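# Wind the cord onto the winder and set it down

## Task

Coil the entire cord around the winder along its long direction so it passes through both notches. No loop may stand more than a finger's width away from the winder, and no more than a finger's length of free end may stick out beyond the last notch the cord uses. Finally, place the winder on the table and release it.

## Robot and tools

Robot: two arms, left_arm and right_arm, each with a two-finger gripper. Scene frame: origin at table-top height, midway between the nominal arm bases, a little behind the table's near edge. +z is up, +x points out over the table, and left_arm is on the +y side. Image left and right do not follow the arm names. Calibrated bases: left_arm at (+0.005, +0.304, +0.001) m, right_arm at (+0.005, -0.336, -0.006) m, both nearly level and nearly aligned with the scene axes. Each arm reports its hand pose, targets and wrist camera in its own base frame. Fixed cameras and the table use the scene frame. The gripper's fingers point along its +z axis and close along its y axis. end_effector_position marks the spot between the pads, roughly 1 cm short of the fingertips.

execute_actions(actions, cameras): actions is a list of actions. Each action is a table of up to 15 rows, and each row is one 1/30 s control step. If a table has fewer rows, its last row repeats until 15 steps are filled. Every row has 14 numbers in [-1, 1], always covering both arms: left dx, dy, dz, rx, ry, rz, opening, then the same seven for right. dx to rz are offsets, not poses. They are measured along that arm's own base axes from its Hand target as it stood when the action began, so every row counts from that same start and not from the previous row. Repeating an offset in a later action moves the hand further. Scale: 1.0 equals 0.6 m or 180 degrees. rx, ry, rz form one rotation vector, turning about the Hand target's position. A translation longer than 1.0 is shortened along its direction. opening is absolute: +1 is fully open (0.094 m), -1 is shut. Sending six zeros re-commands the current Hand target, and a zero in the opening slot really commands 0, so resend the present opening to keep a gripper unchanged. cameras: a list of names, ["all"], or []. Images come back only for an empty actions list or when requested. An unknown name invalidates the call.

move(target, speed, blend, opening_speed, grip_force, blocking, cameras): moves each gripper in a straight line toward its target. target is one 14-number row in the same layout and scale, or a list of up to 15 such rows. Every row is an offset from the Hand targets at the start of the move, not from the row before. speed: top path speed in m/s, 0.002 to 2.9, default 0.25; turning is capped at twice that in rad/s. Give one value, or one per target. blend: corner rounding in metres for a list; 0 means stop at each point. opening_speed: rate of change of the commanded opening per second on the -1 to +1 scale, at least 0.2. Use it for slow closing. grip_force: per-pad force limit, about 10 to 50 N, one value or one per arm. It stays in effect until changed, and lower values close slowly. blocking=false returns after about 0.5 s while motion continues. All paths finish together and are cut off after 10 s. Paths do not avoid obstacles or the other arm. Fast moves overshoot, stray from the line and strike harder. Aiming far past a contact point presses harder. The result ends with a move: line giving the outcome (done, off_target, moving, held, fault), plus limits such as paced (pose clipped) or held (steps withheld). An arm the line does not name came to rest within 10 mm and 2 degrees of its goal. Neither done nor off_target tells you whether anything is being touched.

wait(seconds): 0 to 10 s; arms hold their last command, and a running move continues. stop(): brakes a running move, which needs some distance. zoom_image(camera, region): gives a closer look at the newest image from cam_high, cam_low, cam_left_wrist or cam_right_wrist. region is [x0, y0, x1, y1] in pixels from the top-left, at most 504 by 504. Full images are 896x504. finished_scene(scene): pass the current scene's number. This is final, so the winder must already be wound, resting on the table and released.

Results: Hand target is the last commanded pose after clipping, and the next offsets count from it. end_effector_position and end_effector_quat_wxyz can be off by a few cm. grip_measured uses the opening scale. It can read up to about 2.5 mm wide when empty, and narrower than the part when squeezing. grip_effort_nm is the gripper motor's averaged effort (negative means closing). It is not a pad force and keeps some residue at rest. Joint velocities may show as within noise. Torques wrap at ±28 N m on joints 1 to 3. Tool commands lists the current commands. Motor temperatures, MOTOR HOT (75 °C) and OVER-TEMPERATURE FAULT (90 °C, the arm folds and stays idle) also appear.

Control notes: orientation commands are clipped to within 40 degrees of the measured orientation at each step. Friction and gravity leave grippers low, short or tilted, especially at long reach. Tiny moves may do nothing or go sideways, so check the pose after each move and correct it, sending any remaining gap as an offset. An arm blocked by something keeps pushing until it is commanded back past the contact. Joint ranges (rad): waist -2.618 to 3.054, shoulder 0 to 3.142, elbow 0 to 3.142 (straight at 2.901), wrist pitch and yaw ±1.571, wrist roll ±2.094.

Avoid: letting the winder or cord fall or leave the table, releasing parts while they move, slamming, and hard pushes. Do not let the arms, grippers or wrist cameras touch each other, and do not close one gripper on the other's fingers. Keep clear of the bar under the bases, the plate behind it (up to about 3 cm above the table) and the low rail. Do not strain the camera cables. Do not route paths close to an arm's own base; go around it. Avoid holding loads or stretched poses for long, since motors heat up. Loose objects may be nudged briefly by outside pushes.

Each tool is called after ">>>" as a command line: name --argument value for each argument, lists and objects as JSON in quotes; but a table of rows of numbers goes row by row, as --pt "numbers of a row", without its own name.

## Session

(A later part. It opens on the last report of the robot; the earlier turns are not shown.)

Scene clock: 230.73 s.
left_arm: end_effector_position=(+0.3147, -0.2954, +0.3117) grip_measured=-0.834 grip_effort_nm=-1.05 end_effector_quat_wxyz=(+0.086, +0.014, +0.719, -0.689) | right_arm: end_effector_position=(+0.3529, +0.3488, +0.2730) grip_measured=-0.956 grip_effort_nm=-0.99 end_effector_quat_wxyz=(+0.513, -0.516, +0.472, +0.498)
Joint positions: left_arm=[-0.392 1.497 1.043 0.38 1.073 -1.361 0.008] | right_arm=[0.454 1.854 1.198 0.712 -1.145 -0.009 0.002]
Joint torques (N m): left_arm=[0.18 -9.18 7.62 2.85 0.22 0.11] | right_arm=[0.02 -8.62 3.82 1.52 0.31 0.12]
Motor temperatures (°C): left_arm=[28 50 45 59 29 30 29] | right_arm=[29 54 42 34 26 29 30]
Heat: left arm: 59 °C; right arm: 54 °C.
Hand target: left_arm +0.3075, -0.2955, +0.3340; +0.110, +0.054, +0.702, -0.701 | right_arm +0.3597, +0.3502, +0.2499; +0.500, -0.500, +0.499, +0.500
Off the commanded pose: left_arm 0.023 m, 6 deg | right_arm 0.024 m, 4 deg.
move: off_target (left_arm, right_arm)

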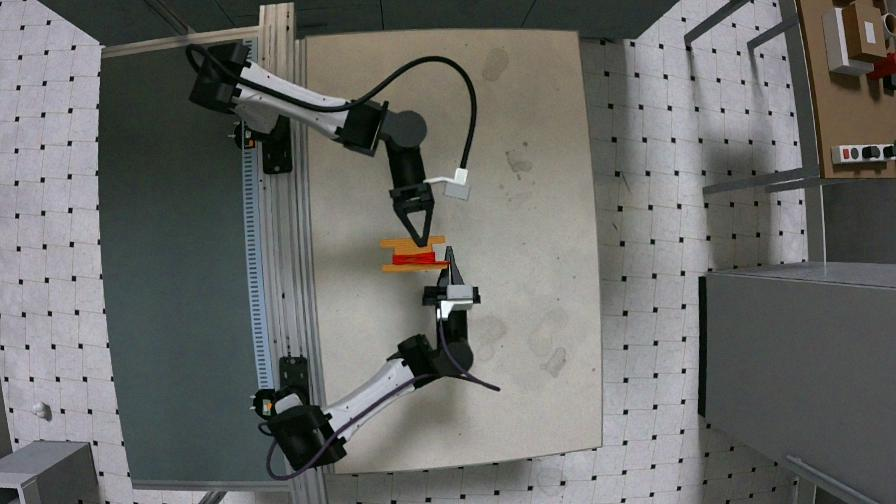

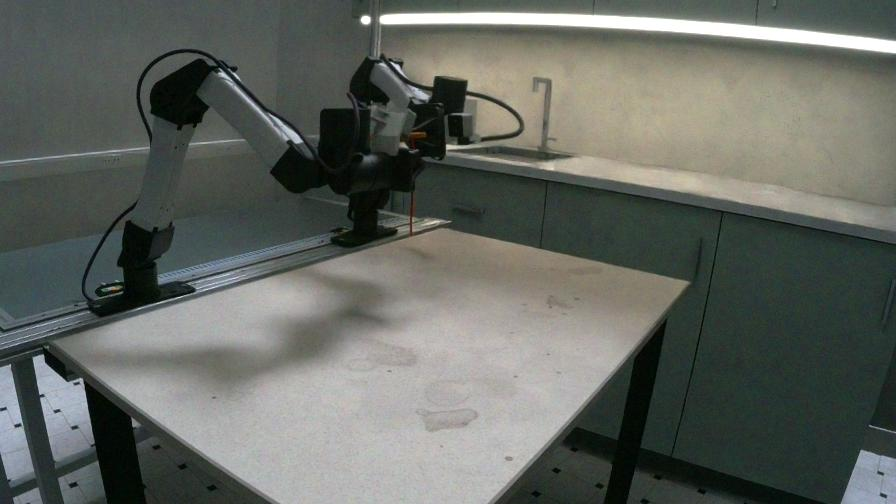

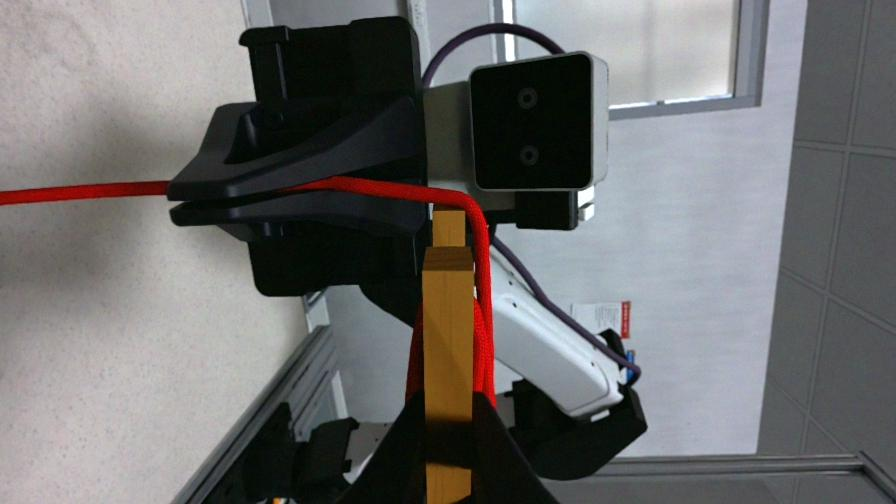

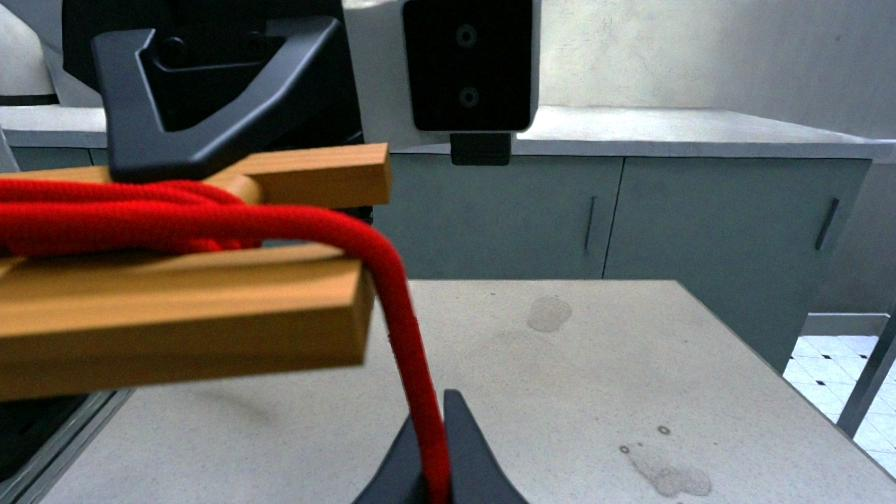

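>>> move --pt "0 0 0 0 0 0 -0.95 0.015 0 0.14 0 0 0 -1" --pt "0 0 0 0 0 0 -0.95 0.015 0.05 0.14 0 0 0 -1" --pt "0 0 0 0 0 0 -0.95 0.01 0.045 0.0 0 0 0 -1" --cameras '["cam_left_wrist","cam_high","cam_right_wrist"]' --speed 0.15 --blend '[0.01,0.01,0]'

>>> zoom_image --camera "cam_high" --region '[330, 190, 480, 340]'

Scene clock: 234.97 s.
left_arm: end_effector_position=(+0.3167, -0.2933, +0.3120) grip_measured=-0.834 grip_effort_nm=-1.04 end_effector_quat_wxyz=(+0.089, +0.012, +0.719, -0.689) | right_arm: end_effector_position=(+0.3585, +0.3770, +0.2662) grip_measured=-0.956 grip_effort_nm=-0.99 end_effector_quat_wxyz=(+0.502, -0.512, +0.482, +0.503)
Joint positions: left_arm=[-0.385 1.497 1.043 0.382 1.073 -1.361 0.008] | right_arm=[0.509 1.921 1.28 0.664 -1.093 -0.009 0.002]
Joint torques (N m): left_arm=[-0.43 -9.17 7.6 2.86 0.23 0.1] | right_arm=[-0.2 -9.85 4.29 1.78 0.29 0.03]
Motor temperatures (°C): left_arm=[28 50 45 60 29 30 29] | right_arm=[29 54 42 34 26 29 31]
Heat: left arm: 60 °C; right arm: 54 °C.
Hand target: left_arm +0.3074, -0.2956, +0.3340; +0.110, +0.054, +0.702, -0.701 | right_arm +0.3656, +0.3772, +0.2499; +0.500, -0.500, +0.499, +0.500
Off the commanded pose: left_arm 0.024 m, 6 deg | right_arm 0.018 m, 2 deg.
move: off_target (left_arm, right_arm)
Images, in order (width x height): cam_high 896x504, cam_left_wrist 896x504, cam_right_wrist 896x504.

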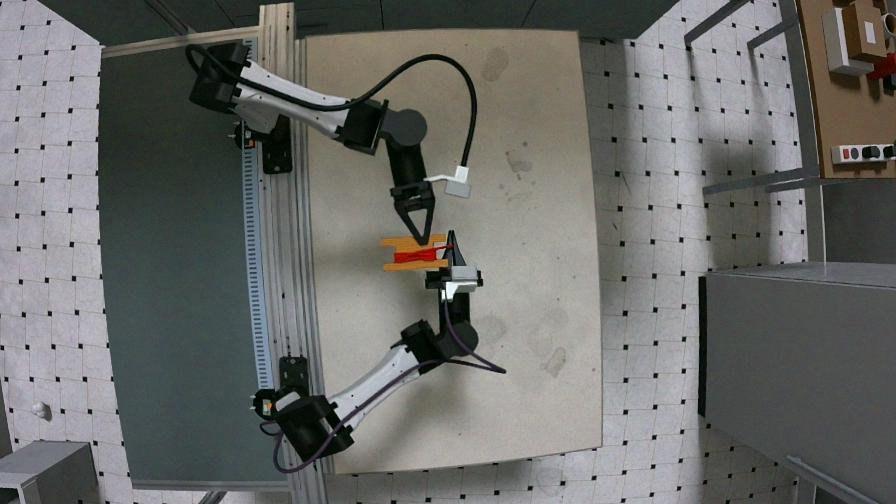

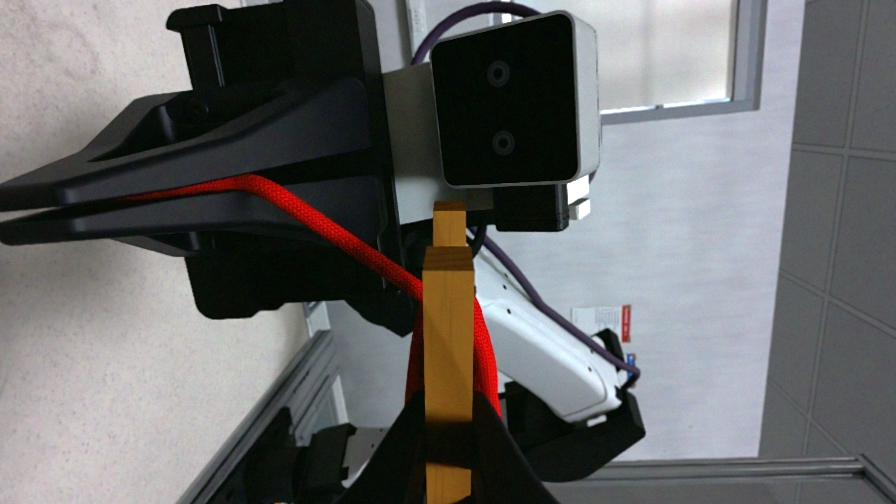

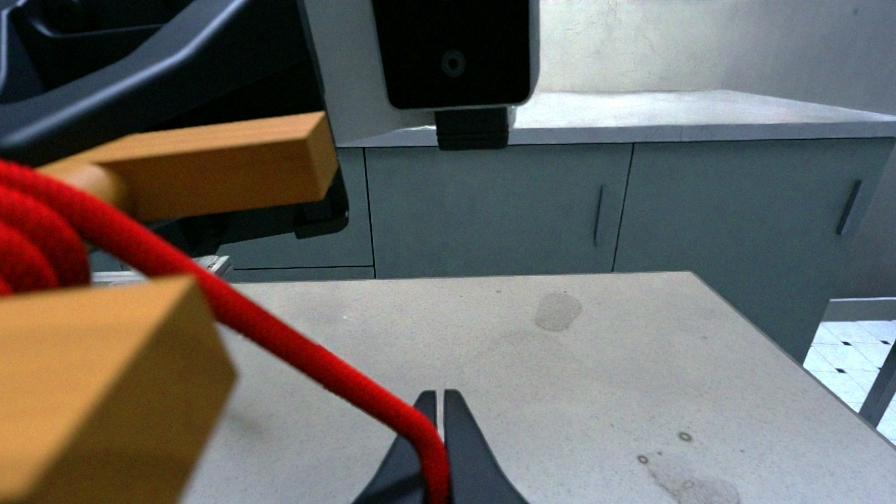

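Scaled by 3.360 from the camera's 896x504 image, which has a finer 1280x720 frame.

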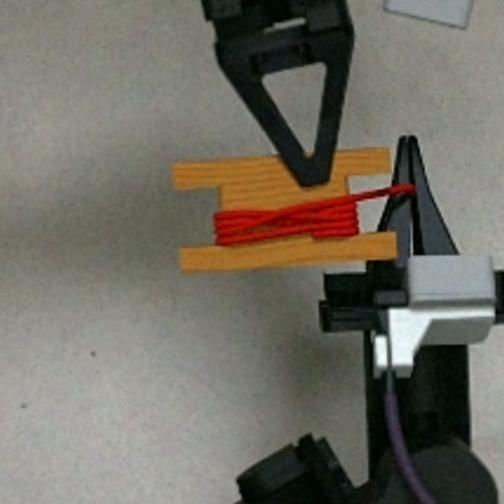

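>>> move --pt "0 0 0 0 0 0 -0.95 0 0 0 0 0 0 0.4" --pt "0 0 0 0 0 0 -0.95 0 -0.22 0 0 0 0 0.4" --pt "0 0 0 0 0 0 -0.95 -0.06 -0.16 -0.13 0 0 0 0.4" --cameras '["cam_low","cam_high","cam_left_wrist","cam_right_wrist"]' --speed 0.2 --blend '[0,0.02,0]'

>>> zoom_image --camera "cam_low" --region '[300, 110, 500, 310]'

>>> zoom_image --camera "cam_high" --region '[330, 190, 480, 340]'

Scene clock: 243.23 s.
left_arm: end_effector_position=(+0.3144, -0.2945, +0.3121) grip_measured=-0.834 grip_effort_nm=-1.04 end_effector_quat_wxyz=(+0.085, +0.016, +0.719, -0.690) | right_arm: end_effector_position=(+0.3308, +0.2813, +0.1759) grip_measured=+0.398 grip_effort_nm=0.14 end_effector_quat_wxyz=(+0.494, -0.502, +0.503, +0.502)
Joint positions: left_arm=[-0.388 1.497 1.043 0.382 1.08 -1.361 0.008] | right_arm=[0.313 1.891 0.829 1.034 -1.265 -0.018 0.066]
Joint torques (N m): left_arm=[-0.14 -9.18 7.6 2.85 0.13 0.1] | right_arm=[0.1 -8.87 3.51 1.92 0.13 0.11]
Motor temperatures (°C): left_arm=[28 50 45 61 29 30 30] | right_arm=[29 53 42 35 26 29 30]
Heat: left arm: 61 °C; right arm: 53 °C.
Hand target: left_arm +0.3074, -0.2956, +0.3340; +0.110, +0.054, +0.702, -0.701 | right_arm +0.3297, +0.2812, +0.1718; +0.500, -0.500, +0.500, +0.500
Off the commanded pose: left_arm 0.023 m, 6 deg | right_arm 0.004 m, 1 deg.
move: off_target (left_arm)

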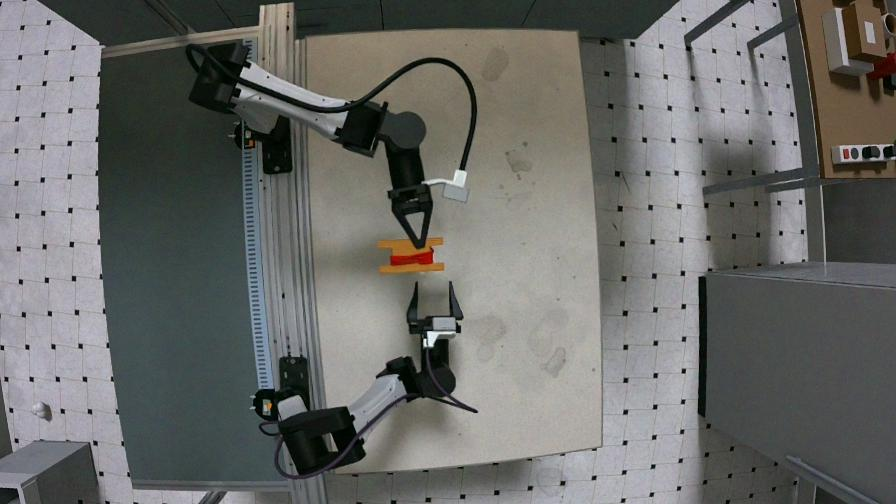

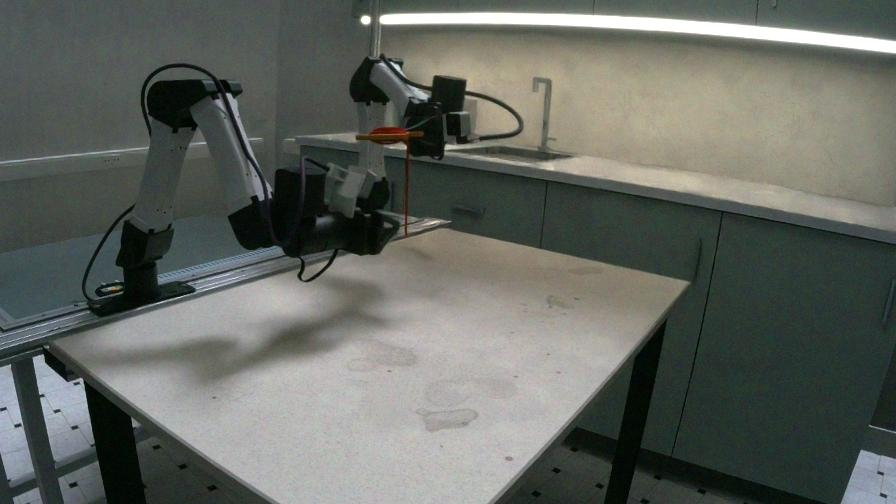

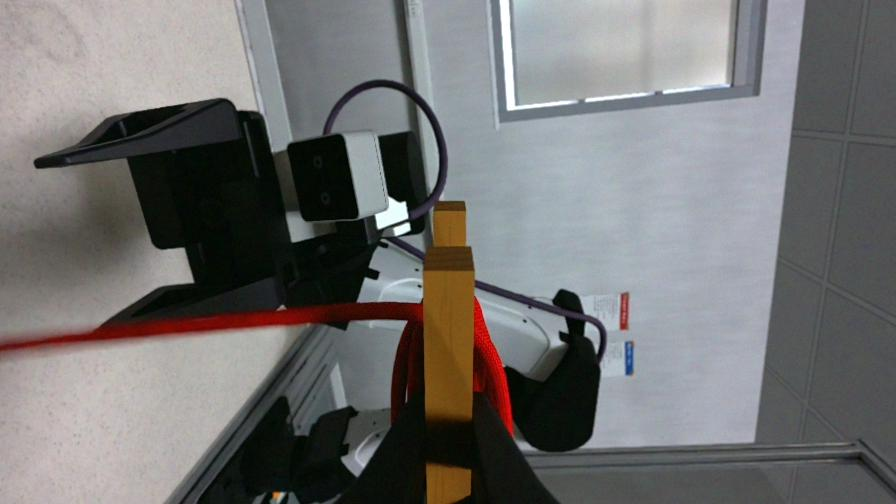

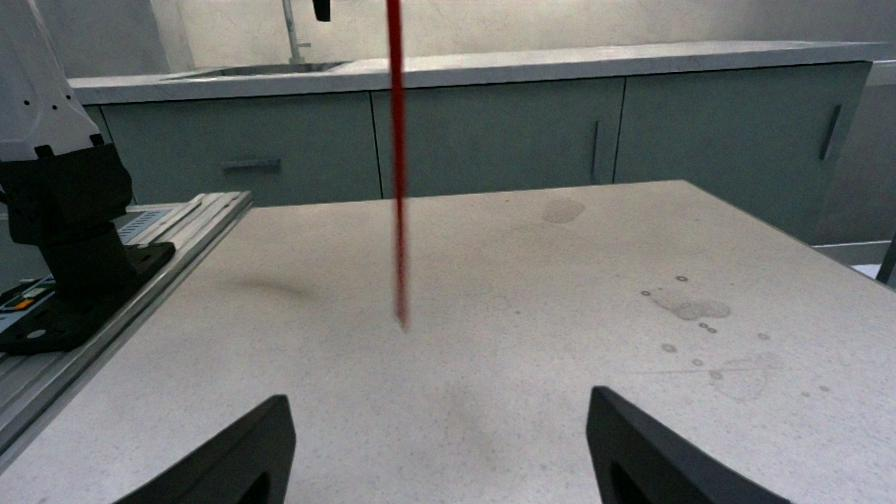

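Scaled by 2.520 from the camera's 896x504 image, which has a finer 1280x720 frame.

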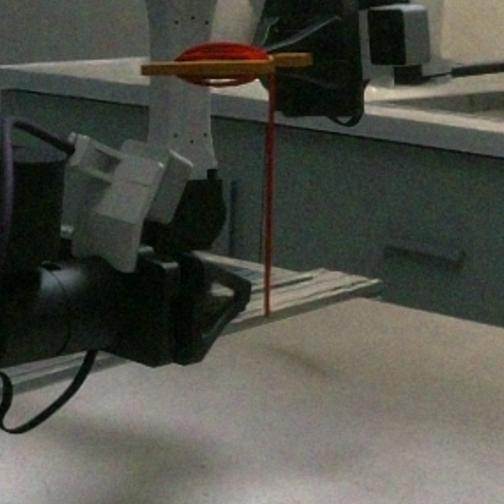

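Scaled by 3.360 from the camera's 896x504 image, which has a finer 1280x720 frame.

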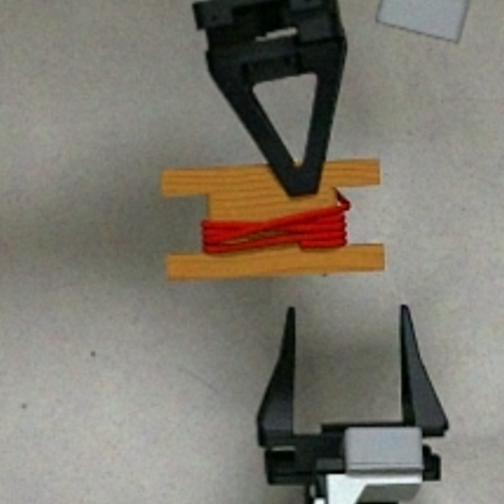

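>>> move --pt "0 0 0 0 0 0 -0.95 -0.023 0.138 -0.023 0 0 0 0.4" --pt "0 0 0 0 0 0 -0.95 -0.023 0.138 -0.023 0 0 0 -1" --cameras '["cam_right_wrist","cam_low"]' --speed 0.15

>>> zoom_image --camera "cam_low" --region '[300, 110, 500, 310]'

Scene clock: 247.43 s.
left_arm: end_effector_position=(+0.3144, -0.2945, +0.3121) grip_measured=-0.834 grip_effort_nm=-1.04 end_effector_quat_wxyz=(+0.085, +0.016, +0.719, -0.690) | right_arm: end_effector_position=(+0.3094, +0.3595, +0.1480) grip_measured=-0.946 grip_effort_nm=-0.99 end_effector_quat_wxyz=(+0.479, -0.498, +0.518, +0.505)
Joint positions: left_arm=[-0.388 1.497 1.043 0.382 1.08 -1.361 0.008] | right_arm=[0.539 1.997 0.867 1.069 -1.038 -0.007 0.003]
Joint torques (N m): left_arm=[-0.14 -9.18 7.6 2.85 0.13 0.1] | right_arm=[0.17 -9.51 6.79 2.08 0.12 0.1]
Motor temperatures (°C): left_arm=[28 49 45 61 29 30 30] | right_arm=[29 53 42 35 26 29 30]
Heat: left arm: 61 °C; right arm: 53 °C.
Hand target: left_arm +0.3074, -0.2956, +0.3340; +0.110, +0.054, +0.702, -0.701 | right_arm +0.3159, +0.3640, +0.1580; +0.500, -0.500, +0.499, +0.500
Off the commanded pose: left_arm 0.023 m, 6 deg | right_arm 0.013 m, 3 deg.
move: off_target (left_arm, right_arm); target 2's new opening was sent with right_arm's hand 0.013 m and 3 deg from that target
Images, in order (width x height): cam_low 896x504, cam_right_wrist 896x504.

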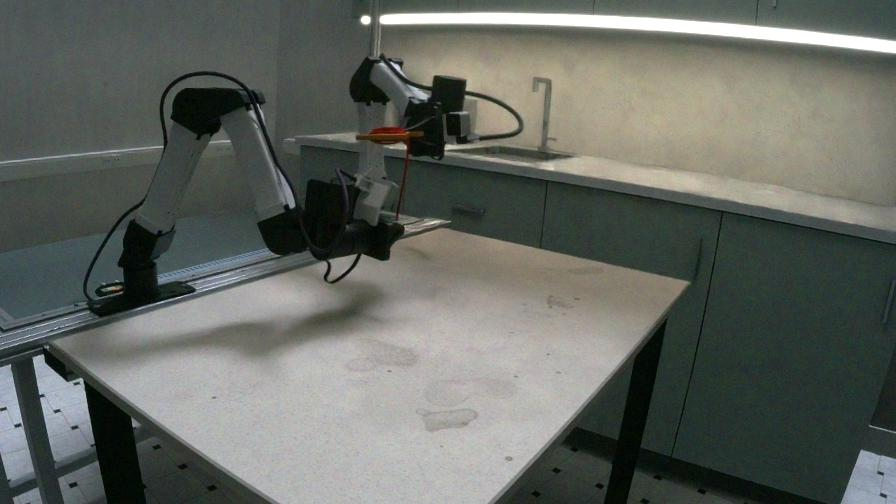

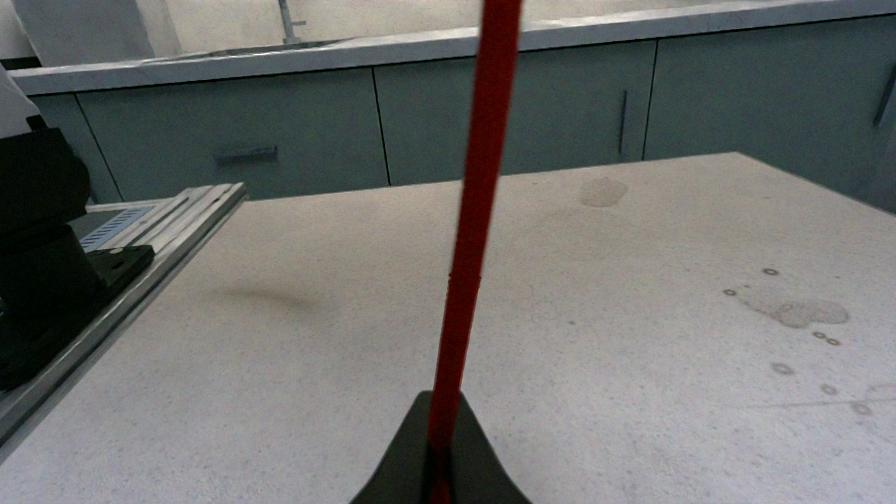

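Scaled by 2.520 from the camera's 896x504 image, which has a finer 1280x720 frame.

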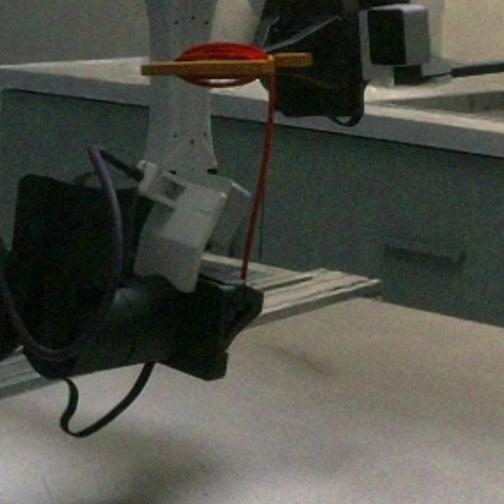

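>>> move --pt "0 0 0 0 0 0 -0.95 -0.1265 -0.007 0.037 0 0 0 -1" --pt "0 0 0 0 0 0 -0.95 -0.218 -0.007 0.137 0 0 0 -1" --pt "0 0 0 0 0 0 -0.95 -0.24 -0.007 0.237 0 0 0 -1" --pt "0 0 0 0 0 0 -0.95 -0.235 -0.007 0.312 0 0 0 -1" --pt "0 0 0 0 0 0 -0.95 -0.1765 -0.015 0.387 0 0 0 -1" --pt "0 0 0 0 0 0 -0.95 -0.1015 -0.032 0.403 0 0 0 -1" --pt "0 0 0 0 0 0 -0.95 -0.0265 -0.032 0.378 0 0 0 -1" --pt "0 0 0 0 0 0 -0.95 0.0235 -0.032 0.337 0 0 0 -1" --pt "0 0 0 0 0 0 -0.95 0.0485 -0.032 0.308 0 0 0 -1" --cameras '["all"]' --speed 0.15 --blend '[0.015,0.015,0.015,0.015,0.015,0.015,0.01,0.01,0]'

>>> zoom_image --camera "cam_high" --region '[330, 190, 480, 340]'

>>> zoom_image --camera "cam_low" --region '[300, 50, 500, 210]'

Scene clock: 255.43 s.
left_arm: end_effector_position=(+0.3283, -0.2892, +0.3152) grip_measured=-0.834 grip_effort_nm=-1.04 end_effector_quat_wxyz=(+0.118, -0.002, +0.716, -0.688) | right_arm: end_effector_position=(+0.3112, +0.3481, +0.3422) grip_measured=-0.946 grip_effort_nm=-0.99 end_effector_quat_wxyz=(-0.458, +0.521, -0.484, -0.533)
Joint positions: left_arm=[-0.376 1.497 1.043 0.405 1.022 -1.361 0.008] | right_arm=[0.487 1.684 1.326 0.328 -1.196 0.011 0.003]
Joint torques (N m): left_arm=[-1.17 -9.07 7.64 2.63 0.77 0.11] | right_arm=[-2.76 -7.01 8.05 1.88 0.81 -0.08]
Motor temperatures (°C): left_arm=[28 49 46 61 29 30 30] | right_arm=[29 53 43 36 26 29 31]
Heat: left arm: 61 °C; right arm: 53 °C.
Hand target: left_arm +0.3074, -0.2956, +0.3340; +0.110, +0.054, +0.702, -0.701 | right_arm +0.3450, +0.3447, +0.3430; -0.501, +0.500, -0.499, -0.500
Off the commanded pose: left_arm 0.029 m, 7 deg | right_arm 0.034 m, 7 deg.
move: off_target (left_arm, right_arm)

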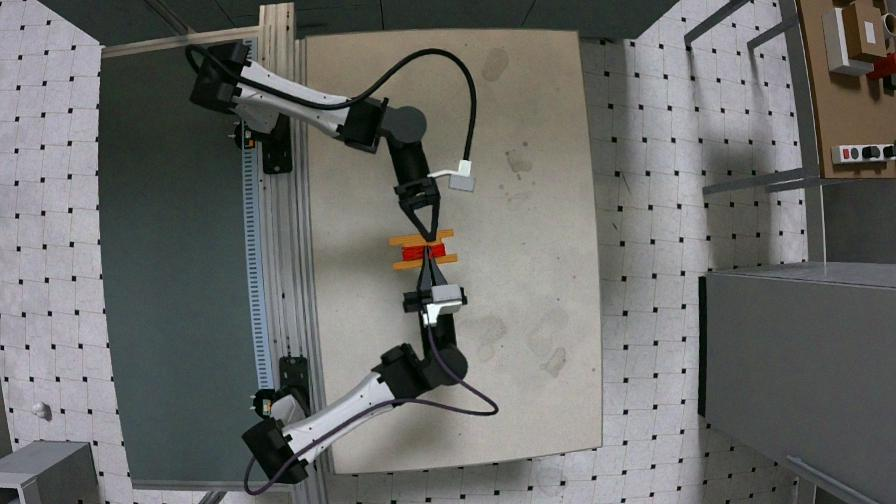

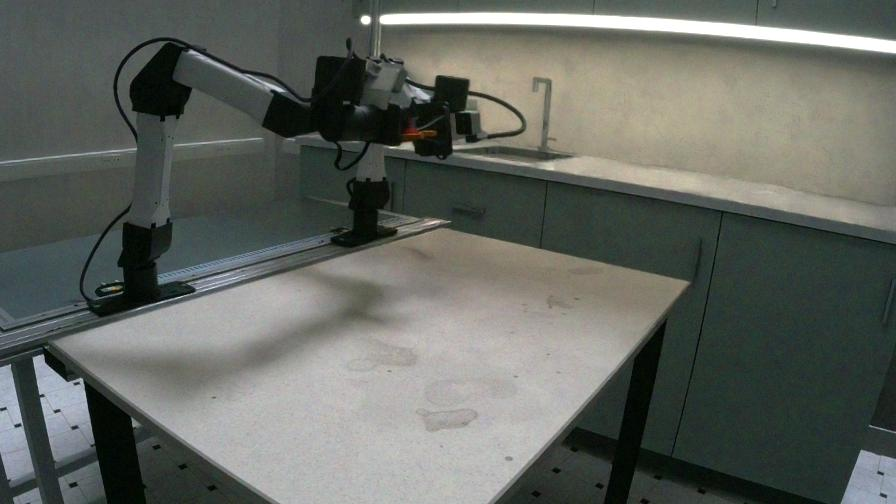

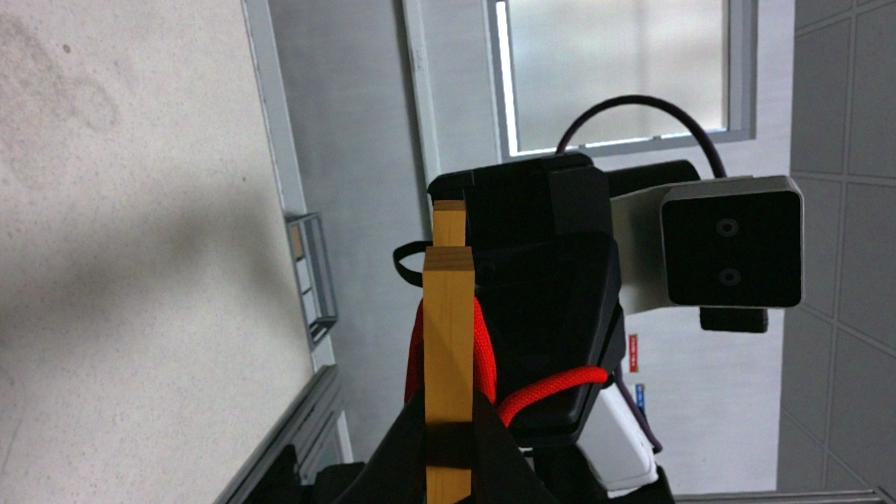

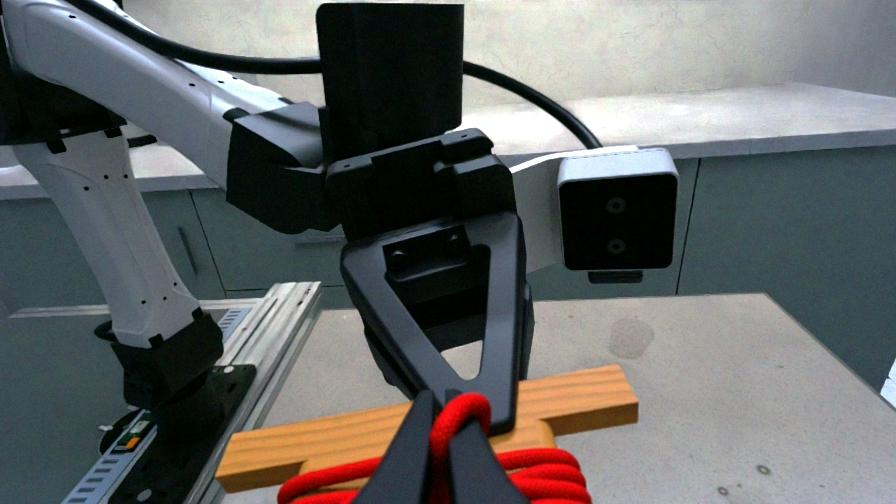

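Scaled by 3.360 from the camera's 896x504 image, which has a finer 1280x720 frame.

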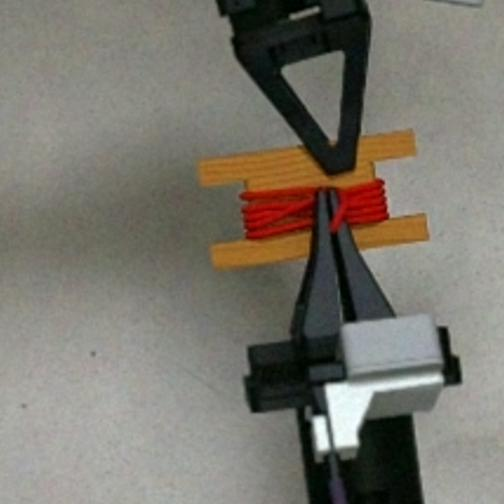

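Scaled by 2.520 from the camera's 896x504 image, which has a finer 1280x720 frame.

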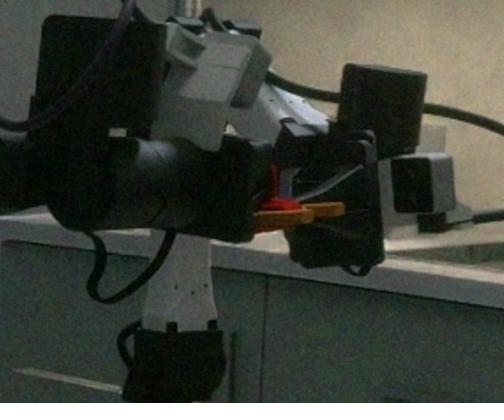

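>>> move --pt "0 0 0 0 0 0 -0.95 -0.06 0 -0.003 0 0 0 -1" --pt "0 0 0 0 0 0 -0.95 -0.06 0 -0.003 0 0 0 -0.6" --pt "0 0 0 0 0 0 -0.95 -0.06 -0.25 0.02 0 0 0 -0.6" --cameras '["all"]' --opening_speed 1 --speed 0.15

>>> zoom_image --camera "cam_high" --region '[330, 190, 480, 340]'

>>> zoom_image --camera "cam_low" --region '[300, 50, 500, 210]'

Scene clock: 261.97 s.
left_arm: end_effector_position=(+0.3143, -0.2946, +0.3157) grip_measured=-0.834 grip_effort_nm=-1.04 end_effector_quat_wxyz=(+0.093, +0.024, +0.715, -0.693) | right_arm: end_effector_position=(+0.3155, +0.1962, +0.3551) grip_measured=-0.602 grip_effort_nm=0.14 end_effector_quat_wxyz=(+0.504, -0.503, +0.496, +0.497)
Joint positions: left_arm=[-0.388 1.497 1.043 0.405 1.082 -1.361 0.008] | right_arm=[0.07 1.461 1.126 0.371 -1.5 0.022 0.019]
Joint torques (N m): left_arm=[-0.13 -9.07 7.6 2.61 0.11 0.08] | right_arm=[-0.25 -9.84 4.68 1.18 -0.08 0.11]
Motor temperatures (°C): left_arm=[28 49 46 61 29 30 30] | right_arm=[29 53 43 35 26 28 30]
Heat: left arm: 61 °C; right arm: 53 °C.
Hand target: left_arm +0.3074, -0.2956, +0.3340; +0.110, +0.054, +0.702, -0.701 | right_arm +0.3090, +0.1948, +0.3548; +0.500, -0.500, +0.499, +0.500
Off the commanded pose: left_arm 0.020 m, 4 deg | right_arm 0.007 m, 1 deg.
move: off_target (left_arm)

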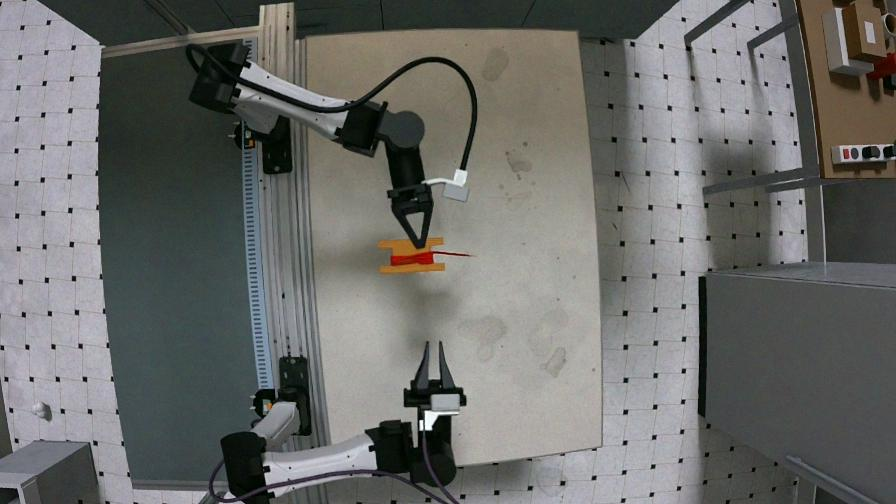

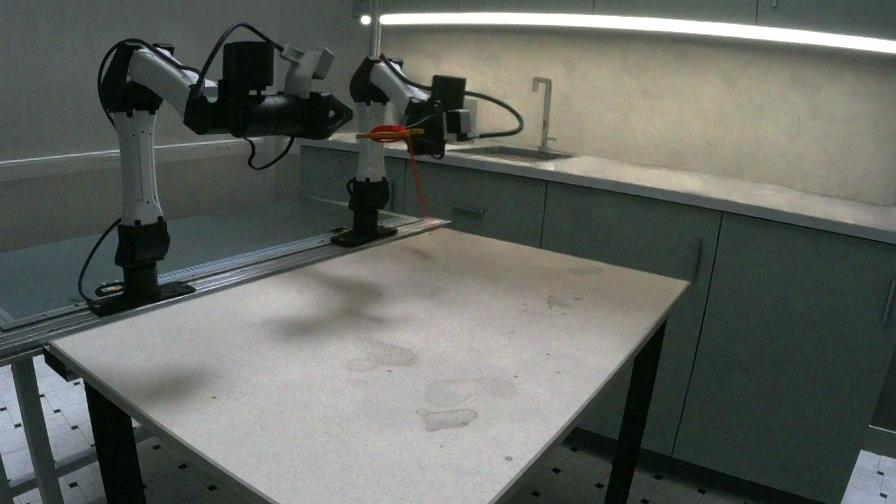

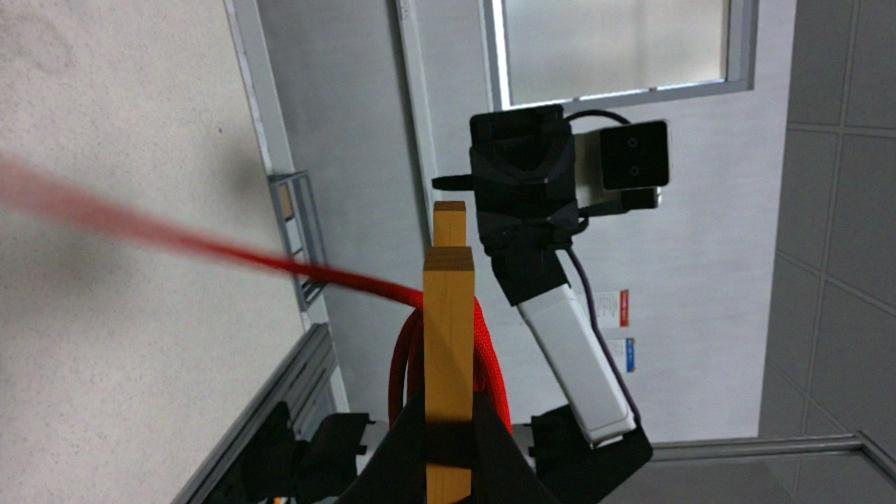

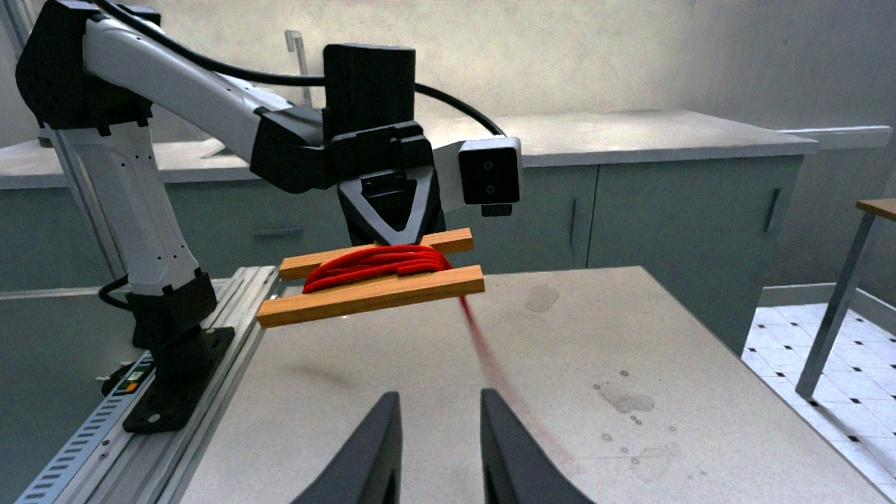

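Scaled by 3.360 from the camera's 896x504 image, which has a finer 1280x720 frame.

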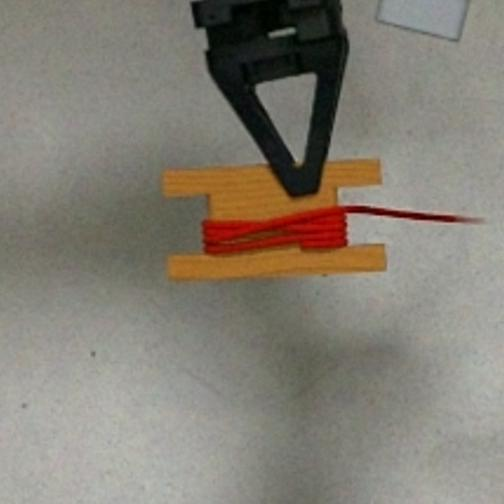

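Scaled by 2.520 from the camera's 896x504 image, which has a finer 1280x720 frame.

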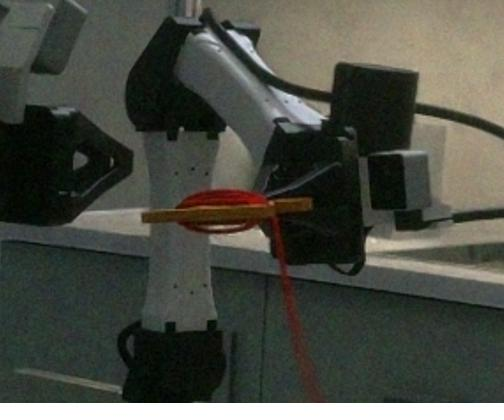

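>>> move --pt "0 0 0 0 0 0 -0.95 0.033 0 -0.316 0 0 0 0.4" --pt "0 0 0 0 0 0 -0.95 0.02 0.142 -0.316 0 0 0 0.4" --cameras '["cam_right_wrist","cam_high"]' --blend '[0.03,0]'

>>> zoom_image --camera "cam_high" --region '[330, 190, 480, 340]'

Scene clock: 268.63 s.
left_arm: end_effector_position=(+0.3143, -0.2946, +0.3157) grip_measured=-0.834 grip_effort_nm=-1.04 end_effector_quat_wxyz=(+0.093, +0.024, +0.715, -0.693) | right_arm: end_effector_position=(+0.3220, +0.2805, +0.1691) grip_measured=+0.398 grip_effort_nm=0.14 end_effector_quat_wxyz=(+0.494, -0.502, +0.502, +0.502)
Joint positions: left_arm=[-0.388 1.497 1.043 0.405 1.082 -1.361 0.008] | right_arm=[0.318 1.89 0.785 1.08 -1.26 -0.015 0.066]
Joint torques (N m): left_arm=[-0.13 -9.07 7.6 2.61 0.11 0.08] | right_arm=[-0.01 -8.64 3.34 1.91 0.14 0.11]
Motor temperatures (°C): left_arm=[28 49 46 61 29 30 30] | right_arm=[29 52 43 35 26 28 30]
Heat: left arm: 61 °C; right arm: 52 °C.
Hand target: left_arm +0.3074, -0.2956, +0.3340; +0.110, +0.054, +0.702, -0.701 | right_arm +0.3211, +0.2799, +0.1652; +0.500, -0.500, +0.500, +0.500
Off the commanded pose: left_arm 0.020 m, 4 deg | right_arm 0.004 m, 1 deg.
move: off_target (left_arm)
Images, in order (width x height): cam_high 896x504, cam_right_wrist 896x504.

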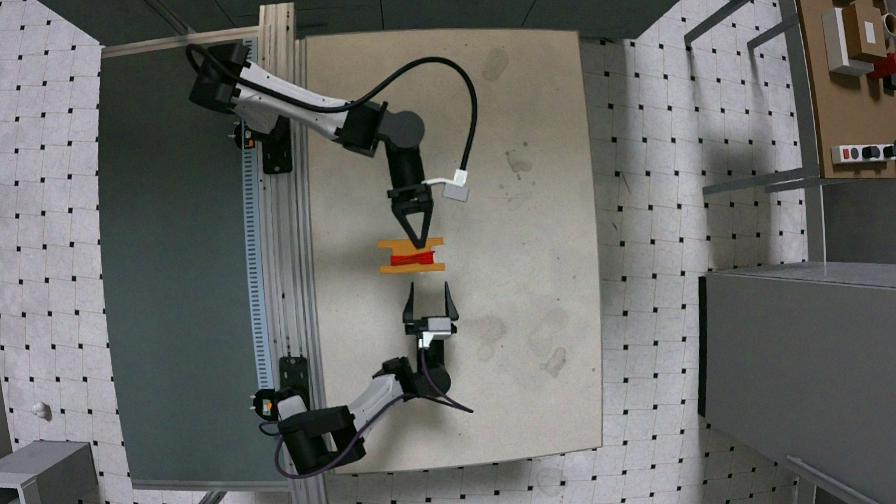

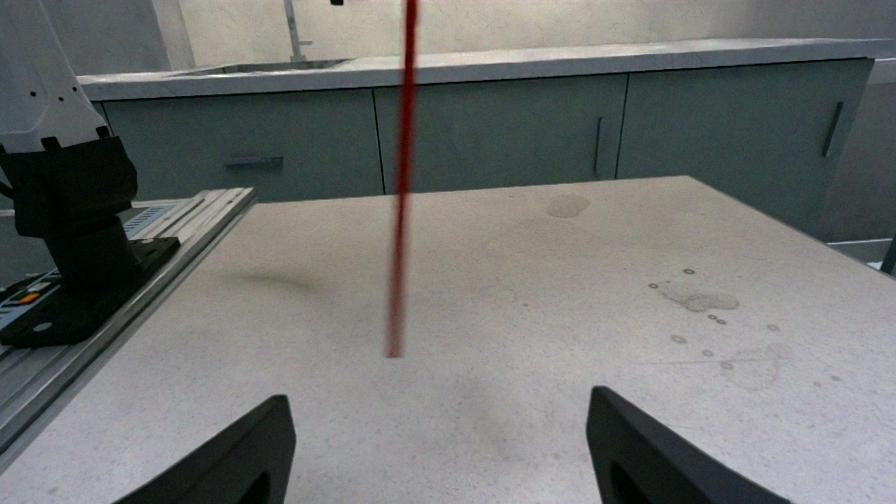

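Scaled by 3.360 from the camera's 896x504 image, which has a finer 1280x720 frame.

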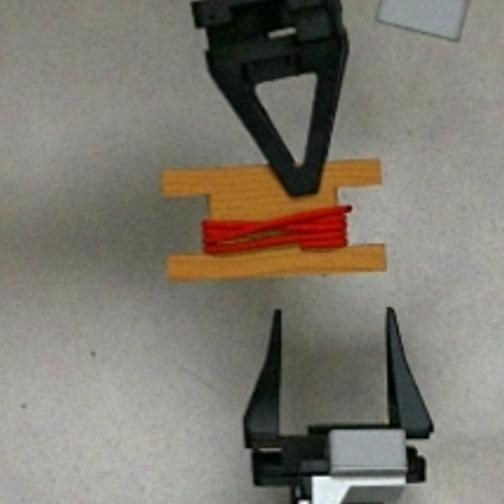

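>>> move --pt "0 0 0 0 0 0 -0.95 -0.012 0.138 -0.042 0 0 0 0.4" --pt "0 0 0 0 0 0 -0.95 -0.012 0.138 -0.042 0 0 0 -1" --cameras '["cam_right_wrist","cam_left_wrist","cam_low"]' --speed 0.15

>>> zoom_image --camera "cam_low" --region '[340, 150, 440, 260]'

Scene clock: 272.73 s.
left_arm: end_effector_position=(+0.3143, -0.2946, +0.3157) grip_measured=-0.834 grip_effort_nm=-1.04 end_effector_quat_wxyz=(+0.093, +0.024, +0.715, -0.693) | right_arm: end_effector_position=(+0.3077, +0.3584, +0.1304) grip_measured=-0.986 grip_effort_nm=-0.73 end_effector_quat_wxyz=(+0.479, -0.498, +0.518, +0.505)
Joint positions: left_arm=[-0.388 1.497 1.043 0.405 1.082 -1.361 0.008] | right_arm=[0.538 2.051 0.847 1.143 -1.038 -0.007 0.001]
Joint torques (N m): left_arm=[-0.14 -9.07 7.6 2.61 0.11 0.08] | right_arm=[0.23 -9.68 6.38 2.09 0.12 0.1]
Motor temperatures (°C): left_arm=[28 49 46 61 29 30 30] | right_arm=[29 52 43 35 26 28 30]
Heat: left arm: 61 °C; right arm: 52 °C.
Hand target: left_arm +0.3074, -0.2956, +0.3340; +0.110, +0.054, +0.702, -0.701 | right_arm +0.3138, +0.3628, +0.1401; +0.500, -0.500, +0.499, +0.500
Off the commanded pose: left_arm 0.020 m, 4 deg | right_arm 0.012 m, 3 deg.
move: off_target (left_arm, right_arm); target 2's new opening was sent with right_arm's hand 0.012 m and 3 deg from that target
Images, in order (width x height): cam_low 896x504, cam_left_wrist 896x504, cam_right_wrist 896x504.

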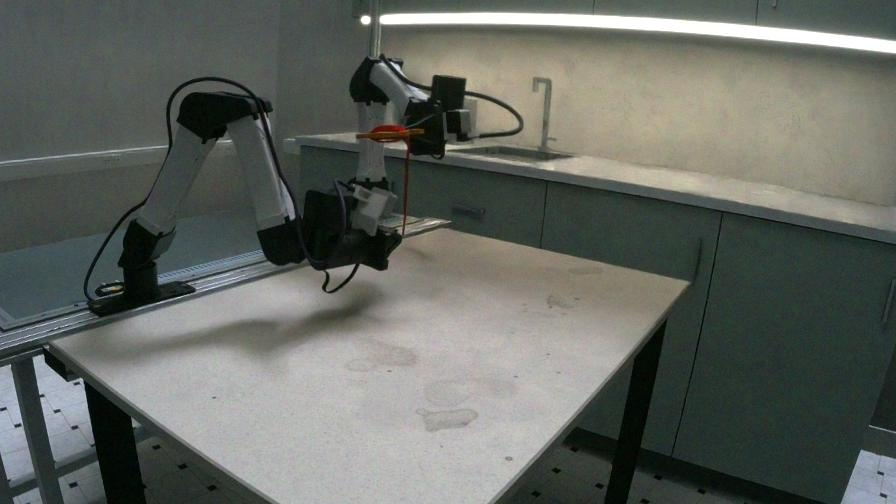

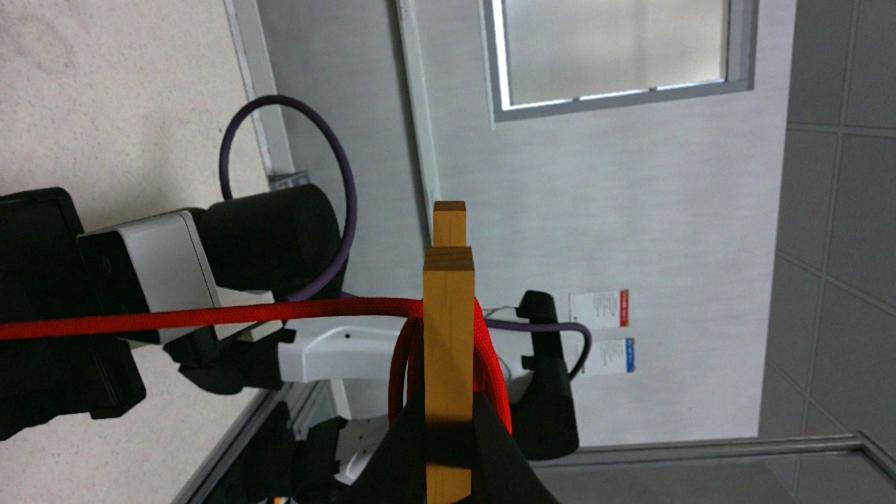

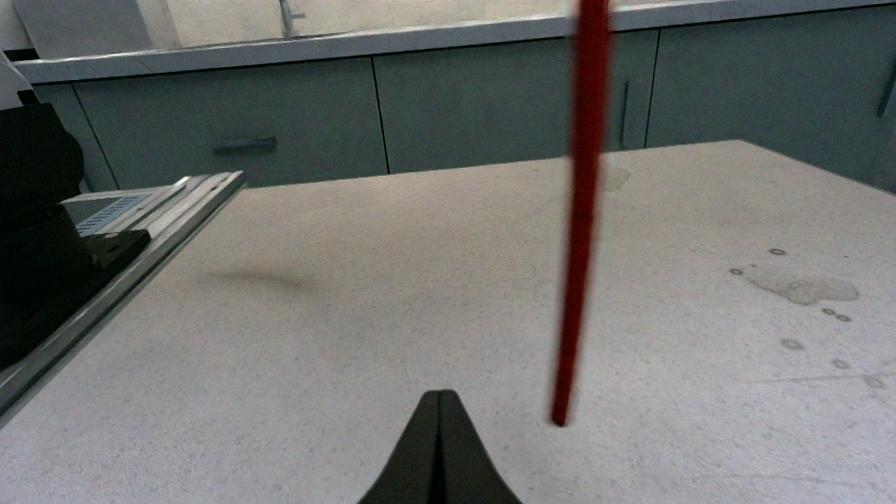

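Scaled by 4.582 from the camera's 896x504 image, which has a finer 1280x720 frame.

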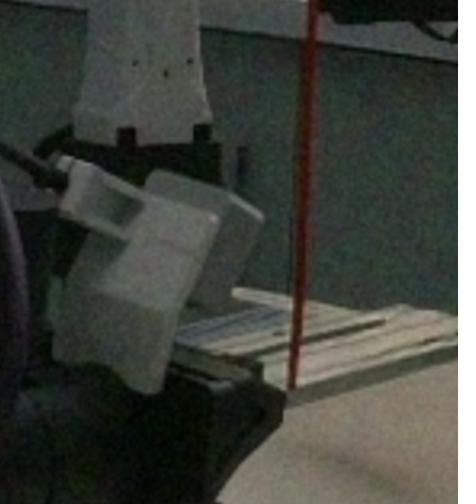

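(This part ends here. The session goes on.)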